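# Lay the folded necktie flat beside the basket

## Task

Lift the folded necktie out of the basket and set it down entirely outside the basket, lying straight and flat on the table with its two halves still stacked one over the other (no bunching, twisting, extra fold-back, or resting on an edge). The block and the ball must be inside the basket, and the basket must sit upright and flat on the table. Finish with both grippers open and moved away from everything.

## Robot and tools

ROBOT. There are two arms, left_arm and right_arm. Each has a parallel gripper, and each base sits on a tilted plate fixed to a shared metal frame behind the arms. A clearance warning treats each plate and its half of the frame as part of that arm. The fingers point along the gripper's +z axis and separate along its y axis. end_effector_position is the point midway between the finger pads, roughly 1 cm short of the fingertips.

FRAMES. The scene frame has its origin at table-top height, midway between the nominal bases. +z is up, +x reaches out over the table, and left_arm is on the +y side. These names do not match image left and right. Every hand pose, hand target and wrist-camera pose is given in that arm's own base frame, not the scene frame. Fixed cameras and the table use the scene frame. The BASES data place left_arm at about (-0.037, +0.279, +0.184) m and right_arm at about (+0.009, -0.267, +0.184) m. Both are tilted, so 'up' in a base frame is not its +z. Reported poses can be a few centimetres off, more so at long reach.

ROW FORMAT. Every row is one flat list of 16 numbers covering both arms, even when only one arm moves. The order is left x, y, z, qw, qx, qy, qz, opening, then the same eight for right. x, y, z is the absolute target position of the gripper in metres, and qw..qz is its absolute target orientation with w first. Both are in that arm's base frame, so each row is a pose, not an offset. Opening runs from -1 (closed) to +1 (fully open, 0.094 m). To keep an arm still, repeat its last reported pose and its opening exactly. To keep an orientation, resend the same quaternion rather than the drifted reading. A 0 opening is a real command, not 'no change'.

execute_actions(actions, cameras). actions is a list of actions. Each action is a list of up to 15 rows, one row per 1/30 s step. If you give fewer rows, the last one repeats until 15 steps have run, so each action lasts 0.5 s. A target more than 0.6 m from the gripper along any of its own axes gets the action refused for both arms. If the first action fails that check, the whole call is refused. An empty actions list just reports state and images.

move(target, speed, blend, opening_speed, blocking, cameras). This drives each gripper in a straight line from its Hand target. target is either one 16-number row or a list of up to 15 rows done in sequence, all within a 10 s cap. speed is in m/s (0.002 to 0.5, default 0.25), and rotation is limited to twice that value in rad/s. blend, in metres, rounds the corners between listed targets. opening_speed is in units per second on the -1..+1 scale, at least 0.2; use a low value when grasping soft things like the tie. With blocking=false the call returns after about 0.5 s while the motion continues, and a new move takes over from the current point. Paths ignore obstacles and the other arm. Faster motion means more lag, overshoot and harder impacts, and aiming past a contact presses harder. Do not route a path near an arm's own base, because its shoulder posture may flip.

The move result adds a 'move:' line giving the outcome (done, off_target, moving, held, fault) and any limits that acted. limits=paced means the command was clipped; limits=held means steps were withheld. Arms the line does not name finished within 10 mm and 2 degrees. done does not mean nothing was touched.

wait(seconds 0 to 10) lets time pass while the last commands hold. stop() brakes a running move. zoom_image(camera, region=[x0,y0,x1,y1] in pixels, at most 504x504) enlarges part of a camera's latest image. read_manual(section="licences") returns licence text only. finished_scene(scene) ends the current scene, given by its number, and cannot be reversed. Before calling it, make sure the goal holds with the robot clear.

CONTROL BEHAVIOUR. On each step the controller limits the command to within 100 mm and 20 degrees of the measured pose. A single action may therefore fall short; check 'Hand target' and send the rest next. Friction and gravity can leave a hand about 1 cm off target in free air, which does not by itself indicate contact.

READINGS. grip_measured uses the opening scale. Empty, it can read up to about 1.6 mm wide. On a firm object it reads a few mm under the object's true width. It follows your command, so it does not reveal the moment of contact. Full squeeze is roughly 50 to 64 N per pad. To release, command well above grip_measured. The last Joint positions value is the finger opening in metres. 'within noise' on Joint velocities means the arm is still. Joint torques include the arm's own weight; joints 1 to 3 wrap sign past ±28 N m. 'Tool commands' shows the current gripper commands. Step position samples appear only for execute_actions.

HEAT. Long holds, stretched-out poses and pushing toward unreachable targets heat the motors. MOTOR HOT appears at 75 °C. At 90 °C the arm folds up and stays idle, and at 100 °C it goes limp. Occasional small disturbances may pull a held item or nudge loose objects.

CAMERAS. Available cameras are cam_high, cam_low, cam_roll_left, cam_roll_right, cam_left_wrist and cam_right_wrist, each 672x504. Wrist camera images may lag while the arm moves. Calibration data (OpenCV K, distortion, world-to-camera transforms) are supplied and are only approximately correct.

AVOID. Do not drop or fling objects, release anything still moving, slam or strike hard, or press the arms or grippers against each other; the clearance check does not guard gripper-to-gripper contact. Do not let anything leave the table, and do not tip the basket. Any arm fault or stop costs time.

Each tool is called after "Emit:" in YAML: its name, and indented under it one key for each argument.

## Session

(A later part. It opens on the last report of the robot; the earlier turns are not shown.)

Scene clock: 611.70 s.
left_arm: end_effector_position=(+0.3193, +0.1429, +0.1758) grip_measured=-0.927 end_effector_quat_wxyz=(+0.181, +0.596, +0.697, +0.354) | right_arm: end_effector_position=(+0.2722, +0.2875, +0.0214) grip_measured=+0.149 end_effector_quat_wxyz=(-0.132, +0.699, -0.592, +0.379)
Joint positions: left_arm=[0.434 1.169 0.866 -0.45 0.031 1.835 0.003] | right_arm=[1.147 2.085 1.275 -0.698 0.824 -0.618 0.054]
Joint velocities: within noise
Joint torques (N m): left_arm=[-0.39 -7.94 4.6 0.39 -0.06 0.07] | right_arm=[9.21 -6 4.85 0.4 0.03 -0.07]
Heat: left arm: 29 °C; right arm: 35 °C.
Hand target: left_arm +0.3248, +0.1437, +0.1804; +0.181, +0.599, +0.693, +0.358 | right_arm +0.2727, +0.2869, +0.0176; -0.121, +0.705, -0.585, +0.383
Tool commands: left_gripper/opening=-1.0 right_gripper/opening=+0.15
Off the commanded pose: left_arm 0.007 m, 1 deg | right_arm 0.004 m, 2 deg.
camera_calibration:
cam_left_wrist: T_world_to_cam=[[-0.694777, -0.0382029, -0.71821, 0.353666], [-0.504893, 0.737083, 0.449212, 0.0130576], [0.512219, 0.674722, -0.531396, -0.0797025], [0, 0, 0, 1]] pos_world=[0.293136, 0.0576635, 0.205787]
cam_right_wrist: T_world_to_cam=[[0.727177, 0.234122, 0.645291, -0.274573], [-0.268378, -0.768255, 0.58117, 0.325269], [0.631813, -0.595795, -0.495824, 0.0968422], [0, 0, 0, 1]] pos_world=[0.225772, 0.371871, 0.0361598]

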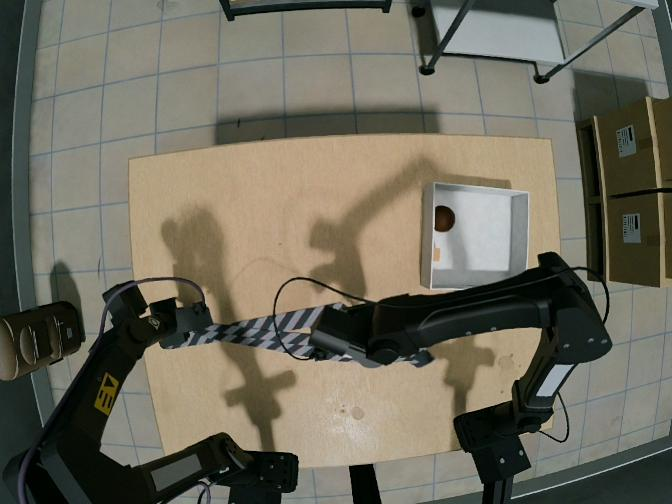

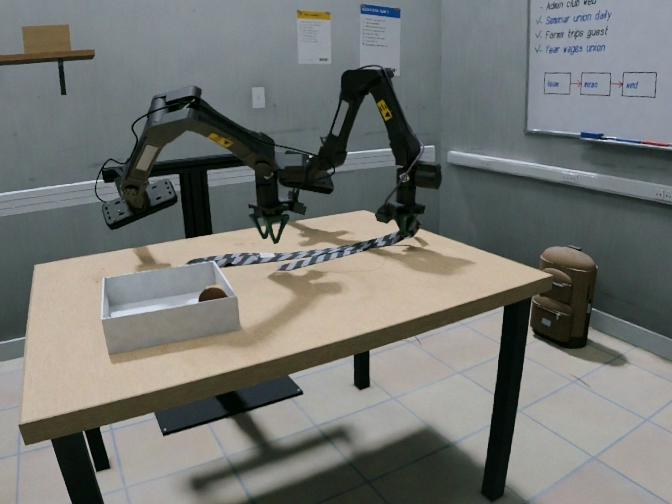

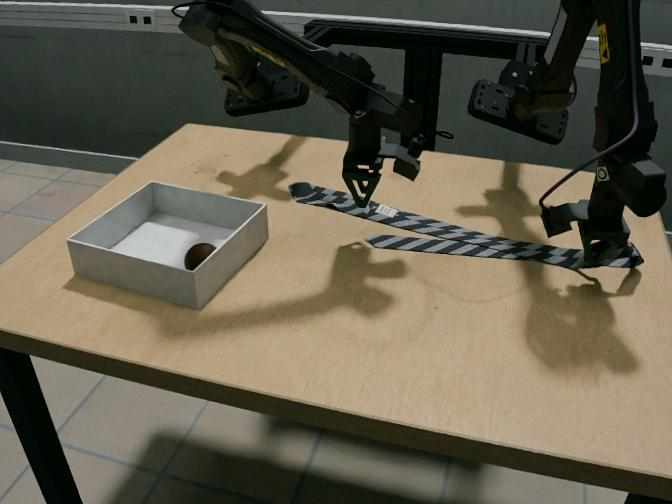

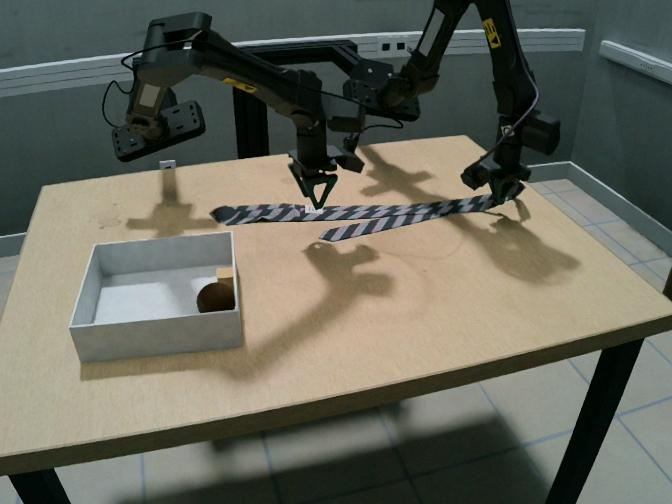

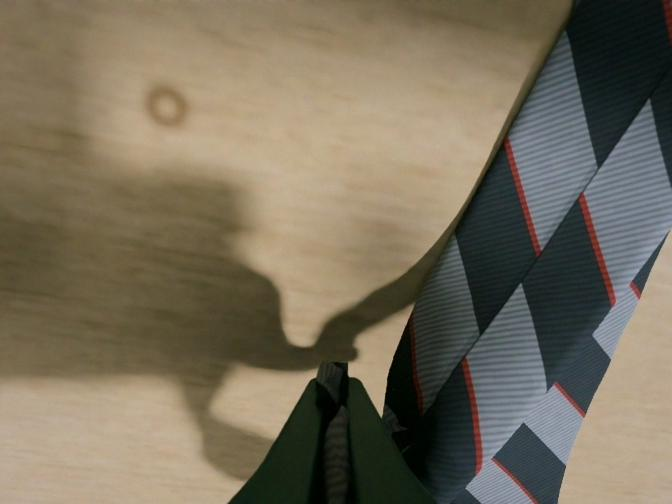

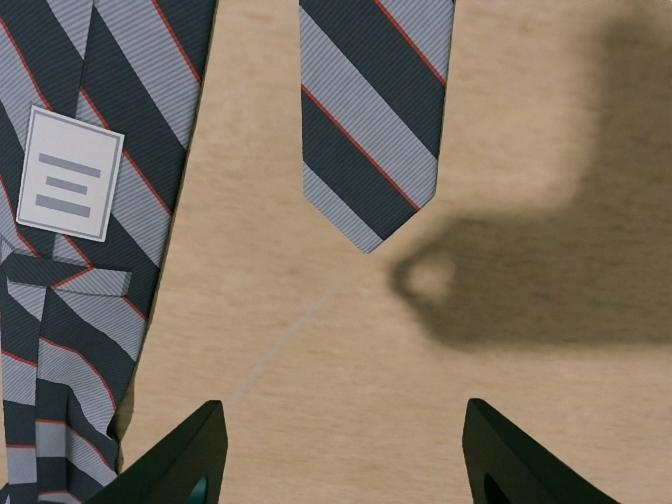

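Emit:
move:
  target:
    - [0.3250,0.1438,0.1804,0.1811,0.5995,0.6927,0.3582,-1.0,0.3092,0.3138,-0.0159,-0.1205,0.7049,-0.5850,0.3832,0.3]
    - [0.3250,0.1438,0.1804,0.1811,0.5995,0.6927,0.3582,-1.0,0.3364,0.3027,-0.0430,-0.1205,0.7049,-0.5850,0.3832,0.3]
  speed: 0.08
  cameras: ["cam_right_wrist","cam_high"]

Scene clock: 621.47 s.
left_arm: end_effector_position=(+0.3193, +0.1429, +0.1759) grip_measured=-0.927 end_effector_quat_wxyz=(+0.181, +0.596, +0.697, +0.354) | right_arm: end_effector_position=(+0.3387, +0.3048, -0.0312) grip_measured=+0.299 end_effector_quat_wxyz=(-0.130, +0.697, -0.590, +0.386)
Joint positions: left_arm=[0.434 1.169 0.866 -0.45 0.031 1.835 0.003] | right_arm=[1.022 2.327 1.431 -0.486 0.824 -0.798 0.061]
Joint velocities: within noise
Joint torques (N m): left_arm=[-0.39 -7.92 4.6 0.39 -0.06 0.08] | right_arm=[10.52 -7.23 2.39 0.75 -0.09 -0.1]
Heat: left arm: 29 °C; right arm: 35 °C.
Hand target: left_arm +0.3249, +0.1438, +0.1804; +0.181, +0.599, +0.693, +0.358 | right_arm +0.3362, +0.3026, -0.0427; -0.121, +0.705, -0.585, +0.383
Off the commanded pose: left_arm 0.007 m, 1 deg | right_arm 0.012 m, 2 deg.
move: off_target (right_arm)
camera_calibration:
cam_right_wrist: T_world_to_cam=[[0.721158, 0.239407, 0.650088, -0.292458], [-0.277569, -0.759923, 0.587769, 0.387738], [0.634733, -0.604319, -0.481573, 0.041112], [0, 0, 0, 1]] pos_world=[0.292437, 0.389512, -0.0179782]
Images, in order (width x height): cam_high 672x504, cam_right_wrist 672x504.

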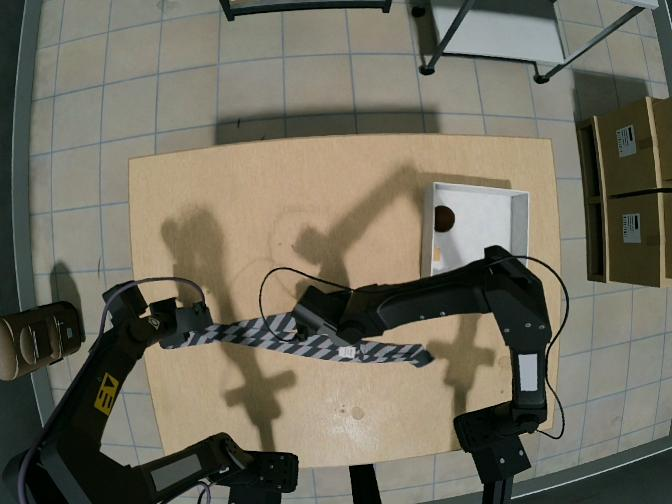

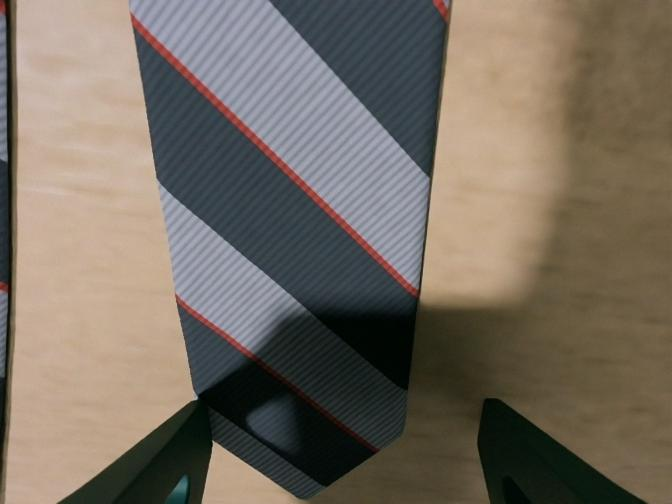

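Emit:
move:
  target:
    - [0.3250,0.1438,0.1804,0.1811,0.5995,0.6927,0.3582,-1.0,0.3200,0.3175,-0.0400,-0.1205,0.7049,-0.5850,0.3832,0.3]
    - [0.3250,0.1438,0.1804,0.1811,0.5995,0.6927,0.3582,-1.0,0.3356,0.3114,-0.0563,-0.1205,0.7049,-0.5850,0.3832,0.3]
  speed: 0.08
  cameras: ["cam_right_wrist"]

Emit:
move:
  target: [0.3250,0.1438,0.1804,0.1811,0.5995,0.6927,0.3582,-1.0,0.3356,0.3114,-0.0563,-0.1205,0.7049,-0.5850,0.3832,-1.0]
  speed: 0.05
  opening_speed: 0.8
  cameras: ["cam_right_wrist"]

Scene clock: 628.00 s.
left_arm: end_effector_position=(+0.3193, +0.1429, +0.1759) grip_measured=-0.927 end_effector_quat_wxyz=(+0.181, +0.596, +0.697, +0.354) | right_arm: end_effector_position=(+0.3325, +0.3118, -0.0456) grip_measured=+0.299 end_effector_quat_wxyz=(-0.125, +0.702, -0.586, +0.386)
Joint positions: left_arm=[0.434 1.169 0.866 -0.45 0.031 1.835 0.003] | right_arm=[1.042 2.376 1.456 -0.49 0.825 -0.779 0.061]
Joint velocities: within noise
Joint torques (N m): left_arm=[-0.38 -7.95 4.6 0.38 -0.06 0.08] | right_arm=[10.1 -6.8 3.78 0.81 -0.08 -0.11]
Heat: left arm: 29 °C; right arm: 36 °C.
Hand target: left_arm +0.3249, +0.1438, +0.1804; +0.181, +0.599, +0.693, +0.358 | right_arm +0.3352, +0.3112, -0.0561; -0.120, +0.705, -0.585, +0.383
Off the commanded pose: left_arm 0.007 m, 1 deg | right_arm 0.011 m, 1 deg.
move: off_target (right_arm)
camera_calibration:
cam_right_wrist: T_world_to_cam=[[0.724682, 0.252158, 0.64129, -0.285852], [-0.266748, -0.755429, 0.598474, 0.395332], [0.63536, -0.604766, -0.480183, 0.0423226], [0, 0, 0, 1]] pos_world=[0.285716, 0.39632, -0.0329593]
Images, in order (width x height): cam_right_wrist 672x504.

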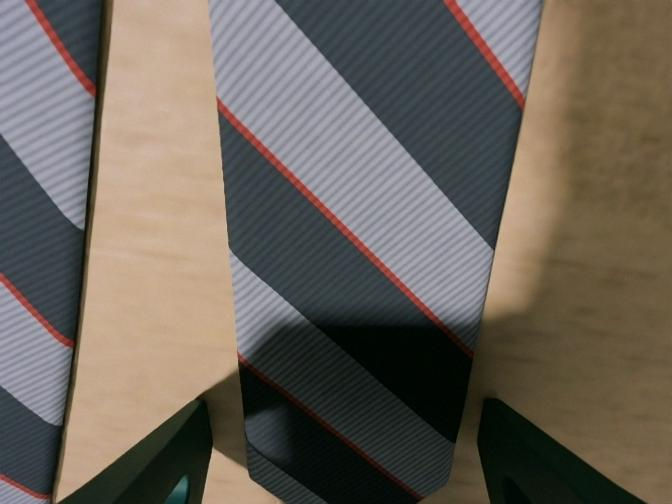

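Scene clock: 630.33 s.
left_arm: end_effector_position=(+0.3193, +0.1429, +0.1759) grip_measured=-0.927 end_effector_quat_wxyz=(+0.181, +0.596, +0.697, +0.354) | right_arm: end_effector_position=(+0.3329, +0.3131, -0.0458) grip_measured=-0.958 end_effector_quat_wxyz=(-0.128, +0.702, -0.586, +0.385)
Joint positions: left_arm=[0.434 1.169 0.866 -0.45 0.031 1.835 0.003] | right_arm=[1.042 2.376 1.456 -0.484 0.822 -0.781 0.002]
Joint velocities: within noise
Joint torques (N m): left_arm=[-0.38 -7.94 4.6 0.38 -0.06 0.07] | right_arm=[10.03 -6.78 3.73 0.73 -0.06 -0.09]
Heat: left arm: 29 °C; right arm: 36 °C.
Hand target: left_arm +0.3249, +0.1437, +0.1804; +0.181, +0.599, +0.693, +0.358 | right_arm +0.3353, +0.3112, -0.0561; -0.121, +0.705, -0.585, +0.383
Off the commanded pose: left_arm 0.007 m, 1 deg | right_arm 0.011 m, 1 deg.
move: off_target (right_arm)
camera_calibration:
cam_right_wrist: T_world_to_cam=[[0.72395, 0.25015, 0.6429, -0.285401], [-0.265475, -0.759145, 0.594324, 0.397025], [0.636725, -0.600935, -0.483175, 0.0409982], [0, 0, 0, 1]] pos_world=[0.285912, 0.39743, -0.0326676]
Images, in order (width x height): cam_right_wrist 672x504.

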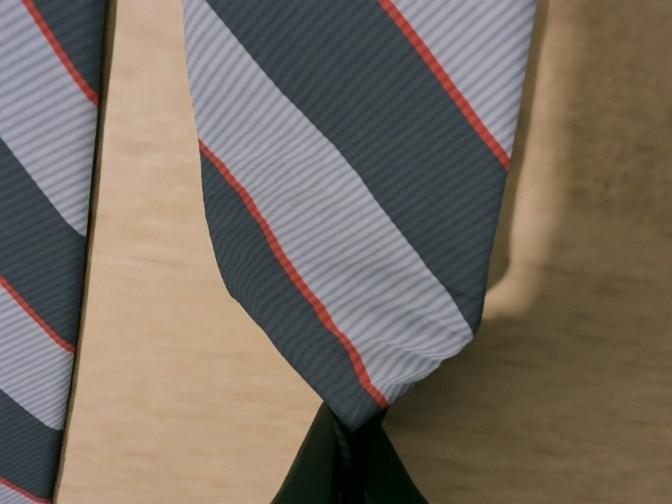

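Emit:
move:
  target:
    - [0.3250,0.1438,0.1804,0.1811,0.5995,0.6927,0.3582,-1.0,0.3152,0.3197,-0.0360,-0.1205,0.7049,-0.5850,0.3832,-1.0]
    - [0.3250,0.1438,0.1804,0.1811,0.5995,0.6927,0.3582,-1.0,0.2591,0.0985,0.0001,-0.1205,0.7049,-0.5850,0.3832,-1.0]
  speed: 0.12
  blend: 0.02

Scene clock: 639.67 s.
left_arm: end_effector_position=(+0.3203, +0.1395, +0.1754) grip_measured=-0.927 end_effector_quat_wxyz=(+0.185, +0.600, +0.695, +0.351) | right_arm: end_effector_position=(+0.2617, +0.1065, +0.0005) grip_measured=-0.961 end_effector_quat_wxyz=(-0.131, +0.703, -0.588, +0.379)
Joint positions: left_arm=[0.428 1.169 0.866 -0.453 0.04 1.835 0.003] | right_arm=[0.827 1.578 0.448 -0.058 0.75 -1.074 0.002]
Joint velocities: within noise
Joint torques (N m): left_arm=[0.05 -7.94 4.62 0.4 -0.14 0.08] | right_arm=[3.4 -5.75 0.49 0.49 0.07 -0.1]
Heat: left arm: 29 °C; right arm: 36 °C.
Hand target: left_arm +0.3248, +0.1438, +0.1804; +0.181, +0.599, +0.693, +0.358 | right_arm +0.2591, +0.0986, +0.0000; -0.120, +0.705, -0.585, +0.383
Off the commanded pose: left_arm 0.008 m, 1 deg | right_arm 0.008 m, 1 deg.
move: done; blend cut to 0.0149 m at target 1
camera_calibration:
cam_left_wrist: T_world_to_cam=[[-0.695157, -0.0345053, -0.71803, 0.35349], [-0.495946, 0.746083, 0.444294, 0.0130578], [0.520379, 0.664958, -0.535758, -0.0786116], [0, 0, 0, 1]] pos_world=[0.293115, 0.0547285, 0.205898]
cam_right_wrist: T_world_to_cam=[[0.726711, 0.244047, 0.64213, -0.212067], [-0.259502, -0.767971, 0.585558, 0.193236], [0.636042, -0.592166, -0.494763, -0.0161937], [0, 0, 0, 1]] pos_world=[0.214557, 0.190564, 0.0150123]

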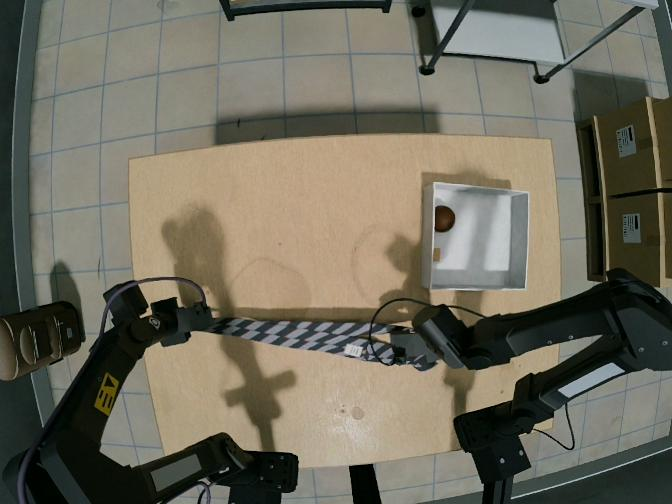

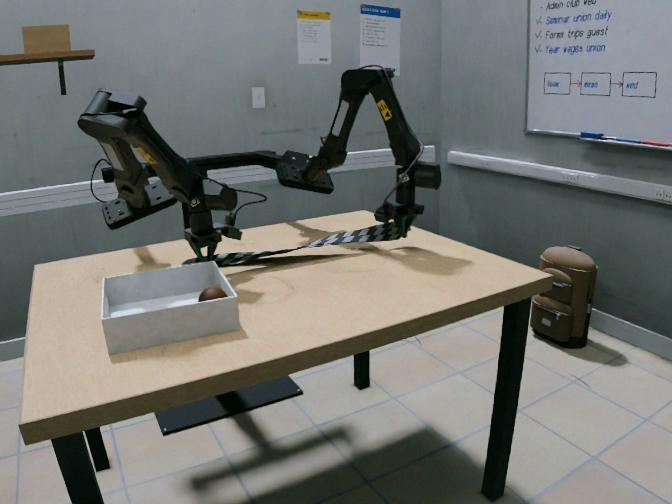

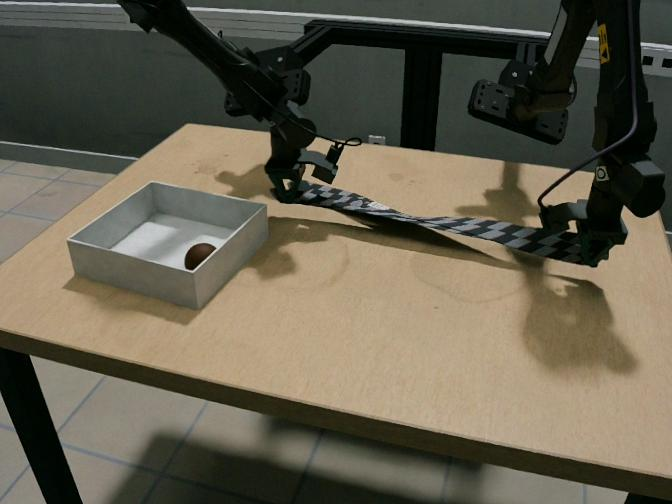

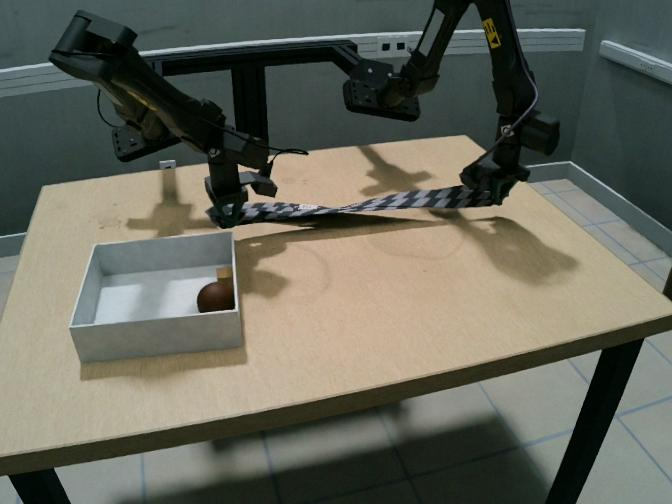

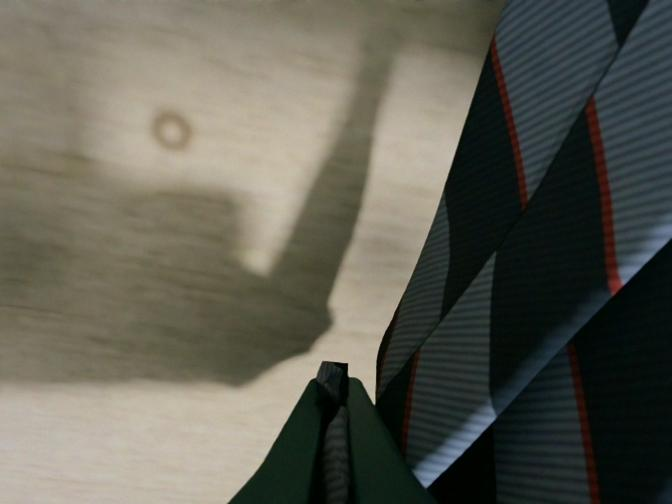

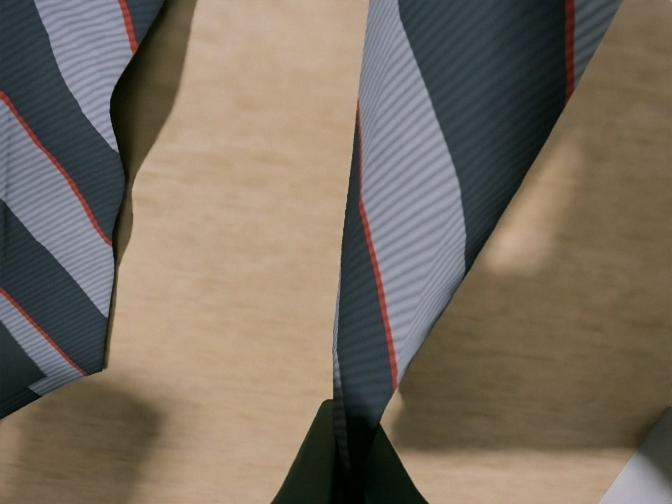

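Emit:
zoom_image:
  camera: "cam_roll_left"
  region: [380, 160, 660, 300]

Emit:
zoom_image:
  camera: "cam_high"
  region: [130, 260, 450, 400]

Scaled by 1.800 from the camera's 672x504 image, which has a finer 960x720 frame.

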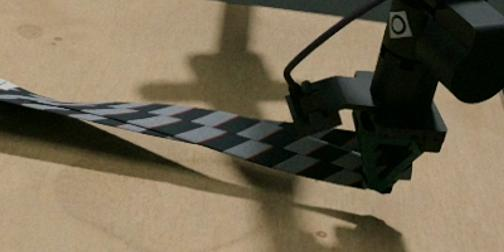

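Scaled by 1.575 from the camera's 672x504 image, which has a finer 960x720 frame.

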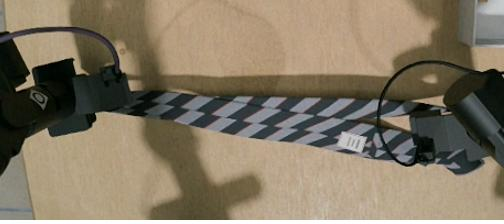

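Emit:
move:
  target: [0.3250,0.1438,0.1804,0.1811,0.5995,0.6927,0.3582,-1.0,0.2563,0.0660,-0.0042,-0.1205,0.7049,-0.5850,0.3832,-1.0]
  speed: 0.06

Scene clock: 650.77 s.
left_arm: end_effector_position=(+0.3194, +0.1339, +0.1724) grip_measured=-0.927 end_effector_quat_wxyz=(+0.190, +0.606, +0.694, +0.340) | right_arm: end_effector_position=(+0.2611, +0.0800, -0.0034) grip_measured=-0.961 end_effector_quat_wxyz=(-0.143, +0.705, -0.587, +0.371)
Joint positions: left_arm=[0.424 1.169 0.866 -0.47 0.058 1.835 0.003] | right_arm=[0.717 1.491 0.325 0.088 0.682 -1.214 0.002]
Joint velocities: within noise
Joint torques (N m): left_arm=[0.34 -8.02 4.56 0.53 -0.32 0.07] | right_arm=[2.22 -5.29 -0.18 0.39 0.27 -0.11]
Heat: left arm: 29 °C; right arm: 34 °C.
Hand target: left_arm +0.3245, +0.1435, +0.1805; +0.181, +0.599, +0.693, +0.358 | right_arm +0.2565, +0.0663, -0.0045; -0.120, +0.705, -0.585, +0.383
Off the commanded pose: left_arm 0.014 m, 2 deg | right_arm 0.015 m, 3 deg.
move: off_target (left_arm, right_arm)
camera_calibration:
cam_left_wrist: T_world_to_cam=[[-0.703191, -0.0356364, -0.710107, 0.351913], [-0.478236, 0.762761, 0.4353, 0.0117653], [0.526129, 0.645698, -0.553409, -0.0722503], [0, 0, 0, 1]] pos_world=[0.291102, 0.0502187, 0.20479]
cam_right_wrist: T_world_to_cam=[[0.722059, 0.23821, 0.649528, -0.200933], [-0.249489, -0.786023, 0.565618, 0.17377], [0.645279, -0.57046, -0.508124, -0.0376857], [0, 0, 0, 1]] pos_world=[0.212757, 0.162953, 0.0130754]

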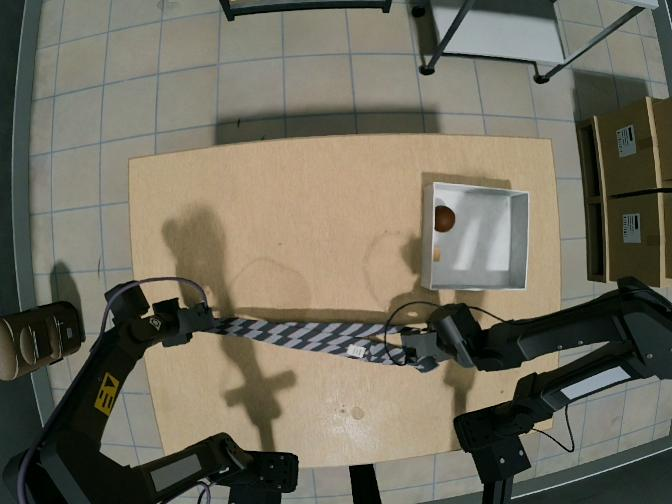

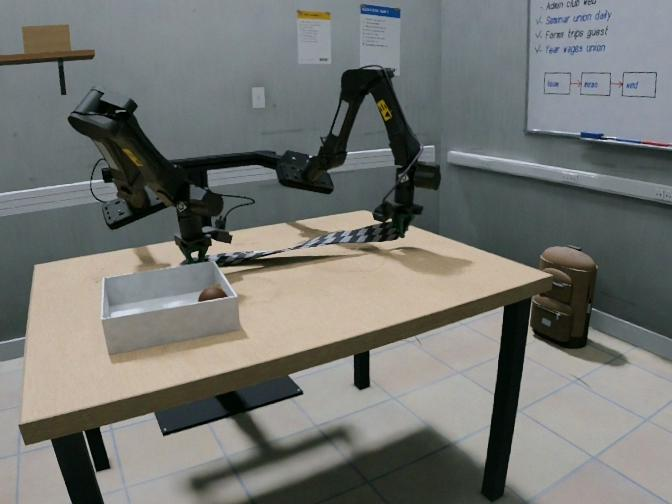

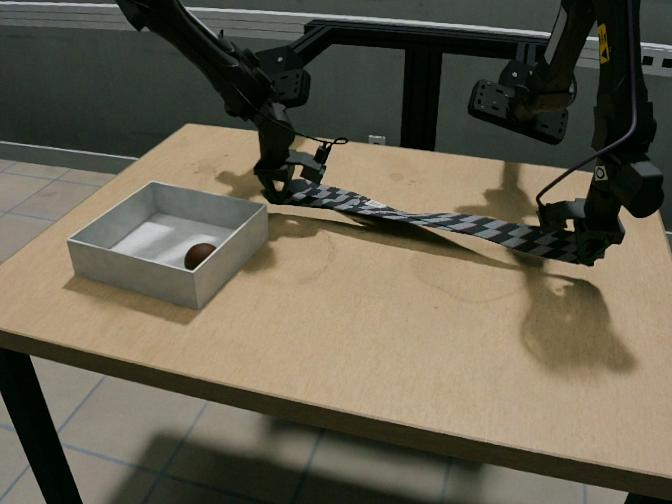

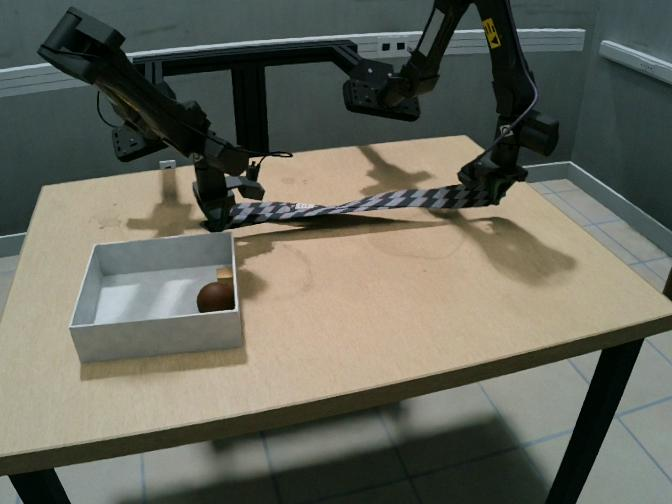

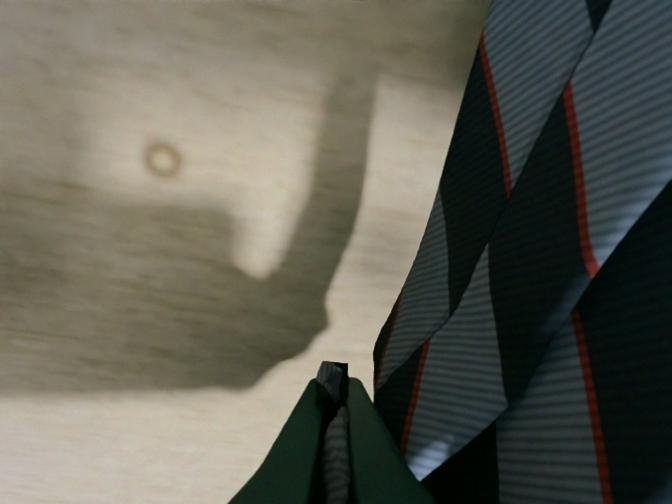

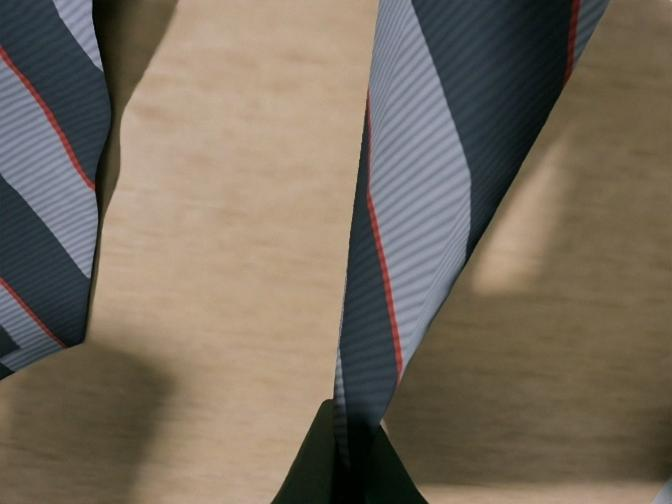

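Emit:
move:
  target:
    - [0.3250,0.1438,0.1804,0.1811,0.5995,0.6927,0.3582,-1.0,0.2709,0.0758,-0.0186,-0.1205,0.7049,-0.5850,0.3832,-1.0]
    - [0.3250,0.1438,0.1804,0.1811,0.5995,0.6927,0.3582,-1.0,0.2709,0.0758,-0.0186,-0.1205,0.7049,-0.5850,0.3832,0.15]
  speed: 0.06
  opening_speed: 1.5
  cameras: ["cam_right_wrist"]

Scene clock: 656.90 s.
left_arm: end_effector_position=(+0.3205, +0.1398, +0.1757) grip_measured=-0.927 end_effector_quat_wxyz=(+0.182, +0.600, +0.695, +0.353) | right_arm: end_effector_position=(+0.2744, +0.0808, -0.0129) grip_measured=+0.149 end_effector_quat_wxyz=(-0.138, +0.697, -0.589, +0.384)
Joint positions: left_arm=[0.424 1.169 0.866 -0.451 0.03 1.835 0.003] | right_arm=[0.698 1.612 0.352 0.191 0.705 -1.229 0.054]
Joint velocities: within noise
Joint torques (N m): left_arm=[0.38 -7.94 4.6 0.39 -0.05 0.08] | right_arm=[3.59 -3.55 0.39 0.51 0.01 -0.08]
Heat: left arm: 29 °C; right arm: 33 °C.
Hand target: left_arm +0.3248, +0.1437, +0.1804; +0.181, +0.599, +0.693, +0.358 | right_arm +0.2707, +0.0758, -0.0185; -0.120, +0.705, -0.585, +0.383
Off the commanded pose: left_arm 0.008 m, 1 deg | right_arm 0.008 m, 2 deg.
move: done; target 2's new opening was sent with right_arm's hand 0.012 m and 3 deg from that target
camera_calibration:
cam_right_wrist: T_world_to_cam=[[0.716112, 0.23634, 0.656755, -0.202663], [-0.274612, -0.769646, 0.576397, 0.188812], [0.641694, -0.593117, -0.486252, -0.0475261], [0, 0, 0, 1]] pos_world=[0.227477, 0.165027, 0.00115993]
Images, in order (width x height): cam_right_wrist 672x504.

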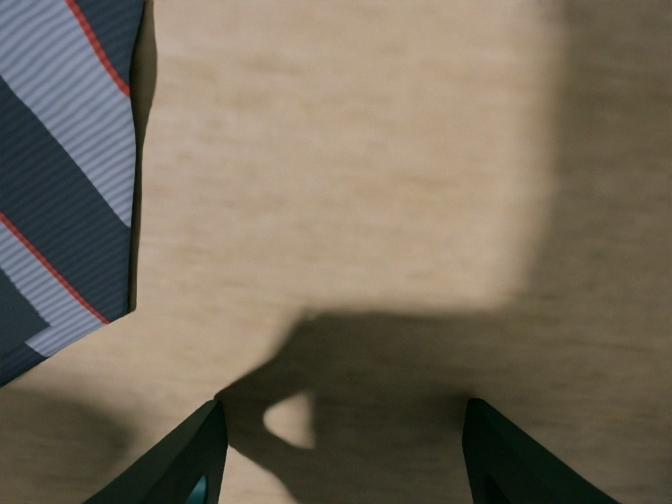

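Emit:
move:
  target: [0.3250,0.1438,0.1804,0.1811,0.5995,0.6927,0.3582,-1.0,0.2164,0.098,0.0356,-0.1205,0.7049,-0.5850,0.3832,0.15]
  speed: 0.15

Scene clock: 659.67 s.
left_arm: end_effector_position=(+0.3205, +0.1398, +0.1758) grip_measured=-0.927 end_effector_quat_wxyz=(+0.182, +0.599, +0.695, +0.353) | right_arm: end_effector_position=(+0.2172, +0.0945, +0.0348) grip_measured=+0.149 end_effector_quat_wxyz=(-0.123, +0.702, -0.588, +0.383)
Joint positions: left_arm=[0.424 1.169 0.866 -0.451 0.03 1.835 0.003] | right_arm=[0.978 1.324 0.444 -0.472 0.804 -0.863 0.054]
Joint velocities: within noise
Joint torques (N m): left_arm=[0.38 -7.95 4.6 0.39 -0.05 0.08] | right_arm=[4.6 -2.04 4.26 0.37 0.02 0.15]
Heat: left arm: 29 °C; right arm: 33 °C.
Hand target: left_arm +0.3249, +0.1437, +0.1804; +0.181, +0.599, +0.693, +0.358 | right_arm +0.2164, +0.0979, +0.0356; -0.121, +0.705, -0.585, +0.383
Off the commanded pose: left_arm 0.008 m, 1 deg | right_arm 0.004 m, 1 deg.
move: done
camera_calibration:
cam_left_wrist: T_world_to_cam=[[-0.695508, -0.0314681, -0.717829, 0.353618], [-0.497718, 0.741634, 0.449729, 0.0129802], [0.518215, 0.670066, -0.531474, -0.0795834], [0, 0, 0, 1]] pos_world=[0.293646, 0.0548272, 0.205703]
cam_right_wrist: T_world_to_cam=[[0.731518, 0.248415, 0.634957, -0.20003], [-0.263771, -0.755648, 0.599517, 0.151589], [0.628734, -0.606041, -0.487246, 0.0245749], [0, 0, 0, 1]] pos_world=[0.17086, 0.179132, 0.0481045]

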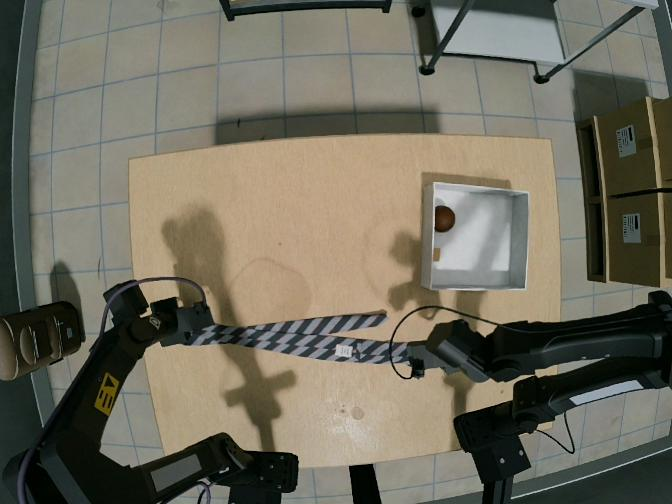

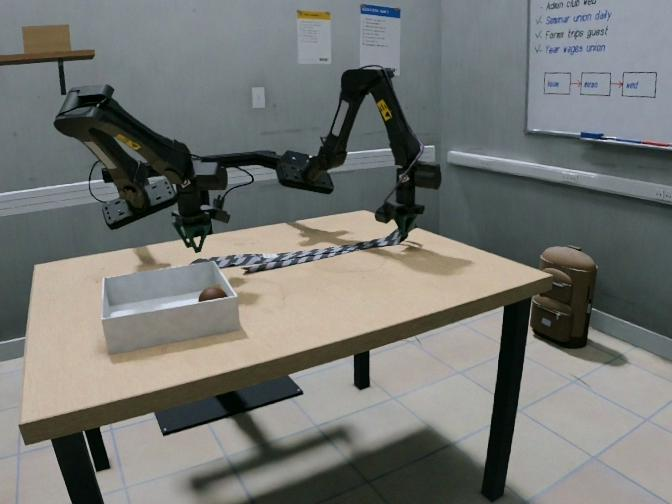

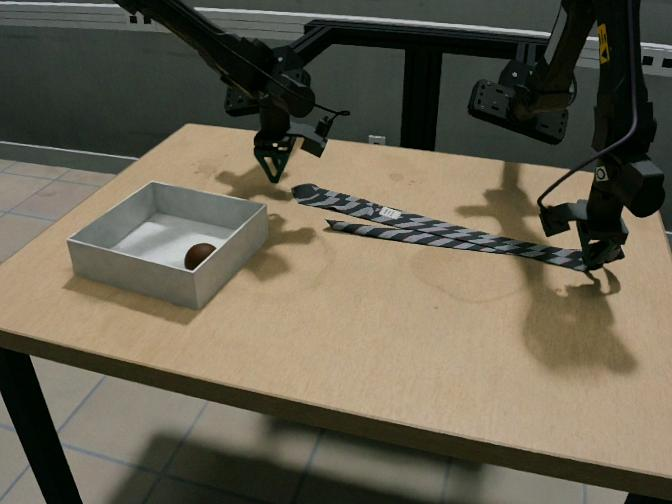

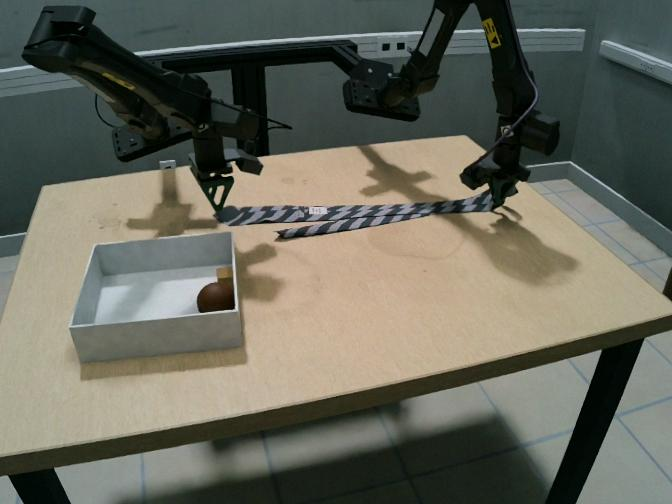

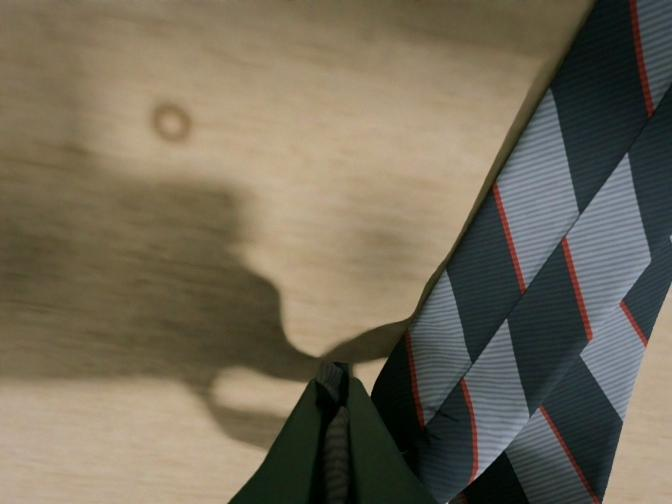

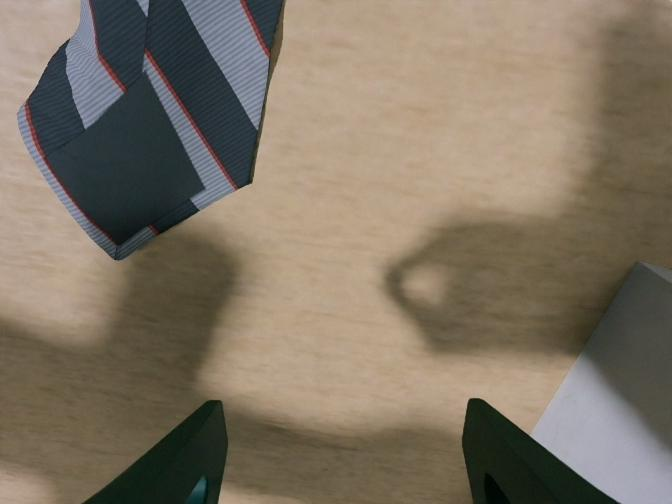

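Emit:
move:
  target: [0.3250,0.1438,0.1804,0.1811,0.5995,0.6927,0.3582,-1.0,0.2550,0.2224,0.0409,-0.1205,0.7049,-0.5850,0.3832,0.3]
  speed: 0.2
  cameras: ["cam_right_wrist","cam_high"]

Scene clock: 671.20 s.
left_arm: end_effector_position=(+0.3206, +0.1399, +0.1758) grip_measured=-0.927 end_effector_quat_wxyz=(+0.182, +0.599, +0.695, +0.354) | right_arm: end_effector_position=(+0.2589, +0.2181, +0.0435) grip_measured=+0.299 end_effector_quat_wxyz=(-0.125, +0.700, -0.590, +0.381)
Joint positions: left_arm=[0.424 1.169 0.866 -0.45 0.03 1.835 0.003] | right_arm=[1.092 1.816 0.985 -0.639 0.82 -0.693 0.061]
Joint velocities: within noise
Joint torques (N m): left_arm=[0.36 -7.95 4.6 0.39 -0.04 0.08] | right_arm=[8.92 -4.6 4.46 0.37 0.03 0.15]
Heat: left arm: 29 °C; right arm: 33 °C.
Hand target: left_arm +0.3249, +0.1438, +0.1804; +0.181, +0.599, +0.693, +0.358 | right_arm +0.2550, +0.2223, +0.0409; -0.121, +0.705, -0.585, +0.383
Off the commanded pose: left_arm 0.007 m, 1 deg | right_arm 0.006 m, 1 deg.
move: done
camera_calibration:
cam_right_wrist: T_world_to_cam=[[0.732037, 0.240895, 0.637253, -0.265302], [-0.267413, -0.75872, 0.593999, 0.252651], [0.626588, -0.605238, -0.490993, 0.078042], [0, 0, 0, 1]] pos_world=[0.212873, 0.302835, 0.0573087]
Images, in order (width x height): cam_high 672x504, cam_right_wrist 672x504.

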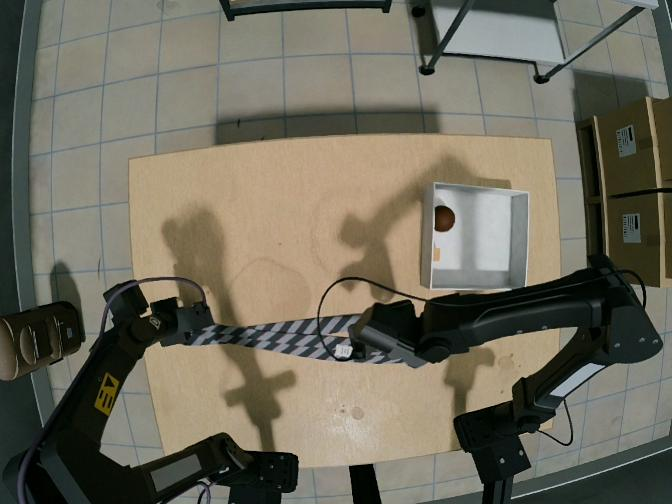

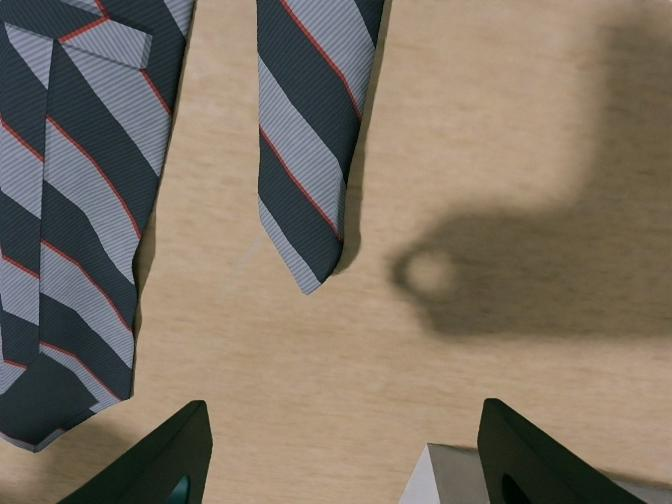

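Emit:
move:
  target:
    - [0.3250,0.1438,0.1804,0.1811,0.5995,0.6927,0.3582,-1.0,0.2816,0.2176,-0.0145,-0.1205,0.7049,-0.5850,0.3832,0.2]
    - [0.3250,0.1438,0.1804,0.1811,0.5995,0.6927,0.3582,-1.0,0.3088,0.2065,-0.0416,-0.1205,0.7049,-0.5850,0.3832,0.2]
  speed: 0.1
  cameras: ["cam_right_wrist"]

Scene clock: 677.67 s.
left_arm: end_effector_position=(+0.3206, +0.1399, +0.1758) grip_measured=-0.927 end_effector_quat_wxyz=(+0.182, +0.599, +0.695, +0.354) | right_arm: end_effector_position=(+0.3086, +0.2094, -0.0309) grip_measured=+0.201 end_effector_quat_wxyz=(-0.125, +0.702, -0.584, +0.389)
Joint positions: left_arm=[0.424 1.169 0.866 -0.45 0.03 1.835 0.003] | right_arm=[0.946 2.054 0.92 -0.177 0.809 -0.918 0.056]
Joint velocities: within noise
Joint torques (N m): left_arm=[0.36 -7.94 4.6 0.38 -0.04 0.07] | right_arm=[7.08 -5.12 1.06 0.97 -0.13 -0.05]
Heat: left arm: 29 °C; right arm: 34 °C.
Hand target: left_arm +0.3249, +0.1438, +0.1804; +0.181, +0.599, +0.693, +0.358 | right_arm +0.3085, +0.2063, -0.0412; -0.120, +0.705, -0.585, +0.383
Off the commanded pose: left_arm 0.007 m, 1 deg | right_arm 0.011 m, 1 deg.
move: off_target (right_arm)
camera_calibration:
cam_right_wrist: T_world_to_cam=[[0.72272, 0.255712, 0.642096, -0.252255], [-0.267653, -0.752991, 0.601137, 0.302601], [0.637211, -0.606313, -0.47576, 0.00255159], [0, 0, 0, 1]] pos_world=[0.261676, 0.293908, -0.018719]
Images, in order (width x height): cam_right_wrist 672x504.

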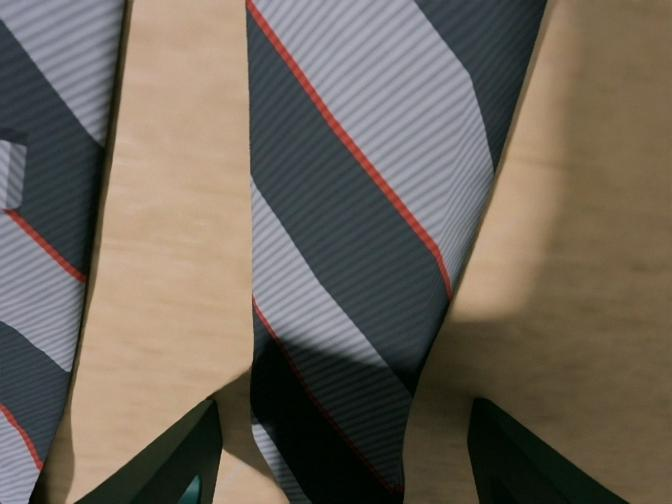

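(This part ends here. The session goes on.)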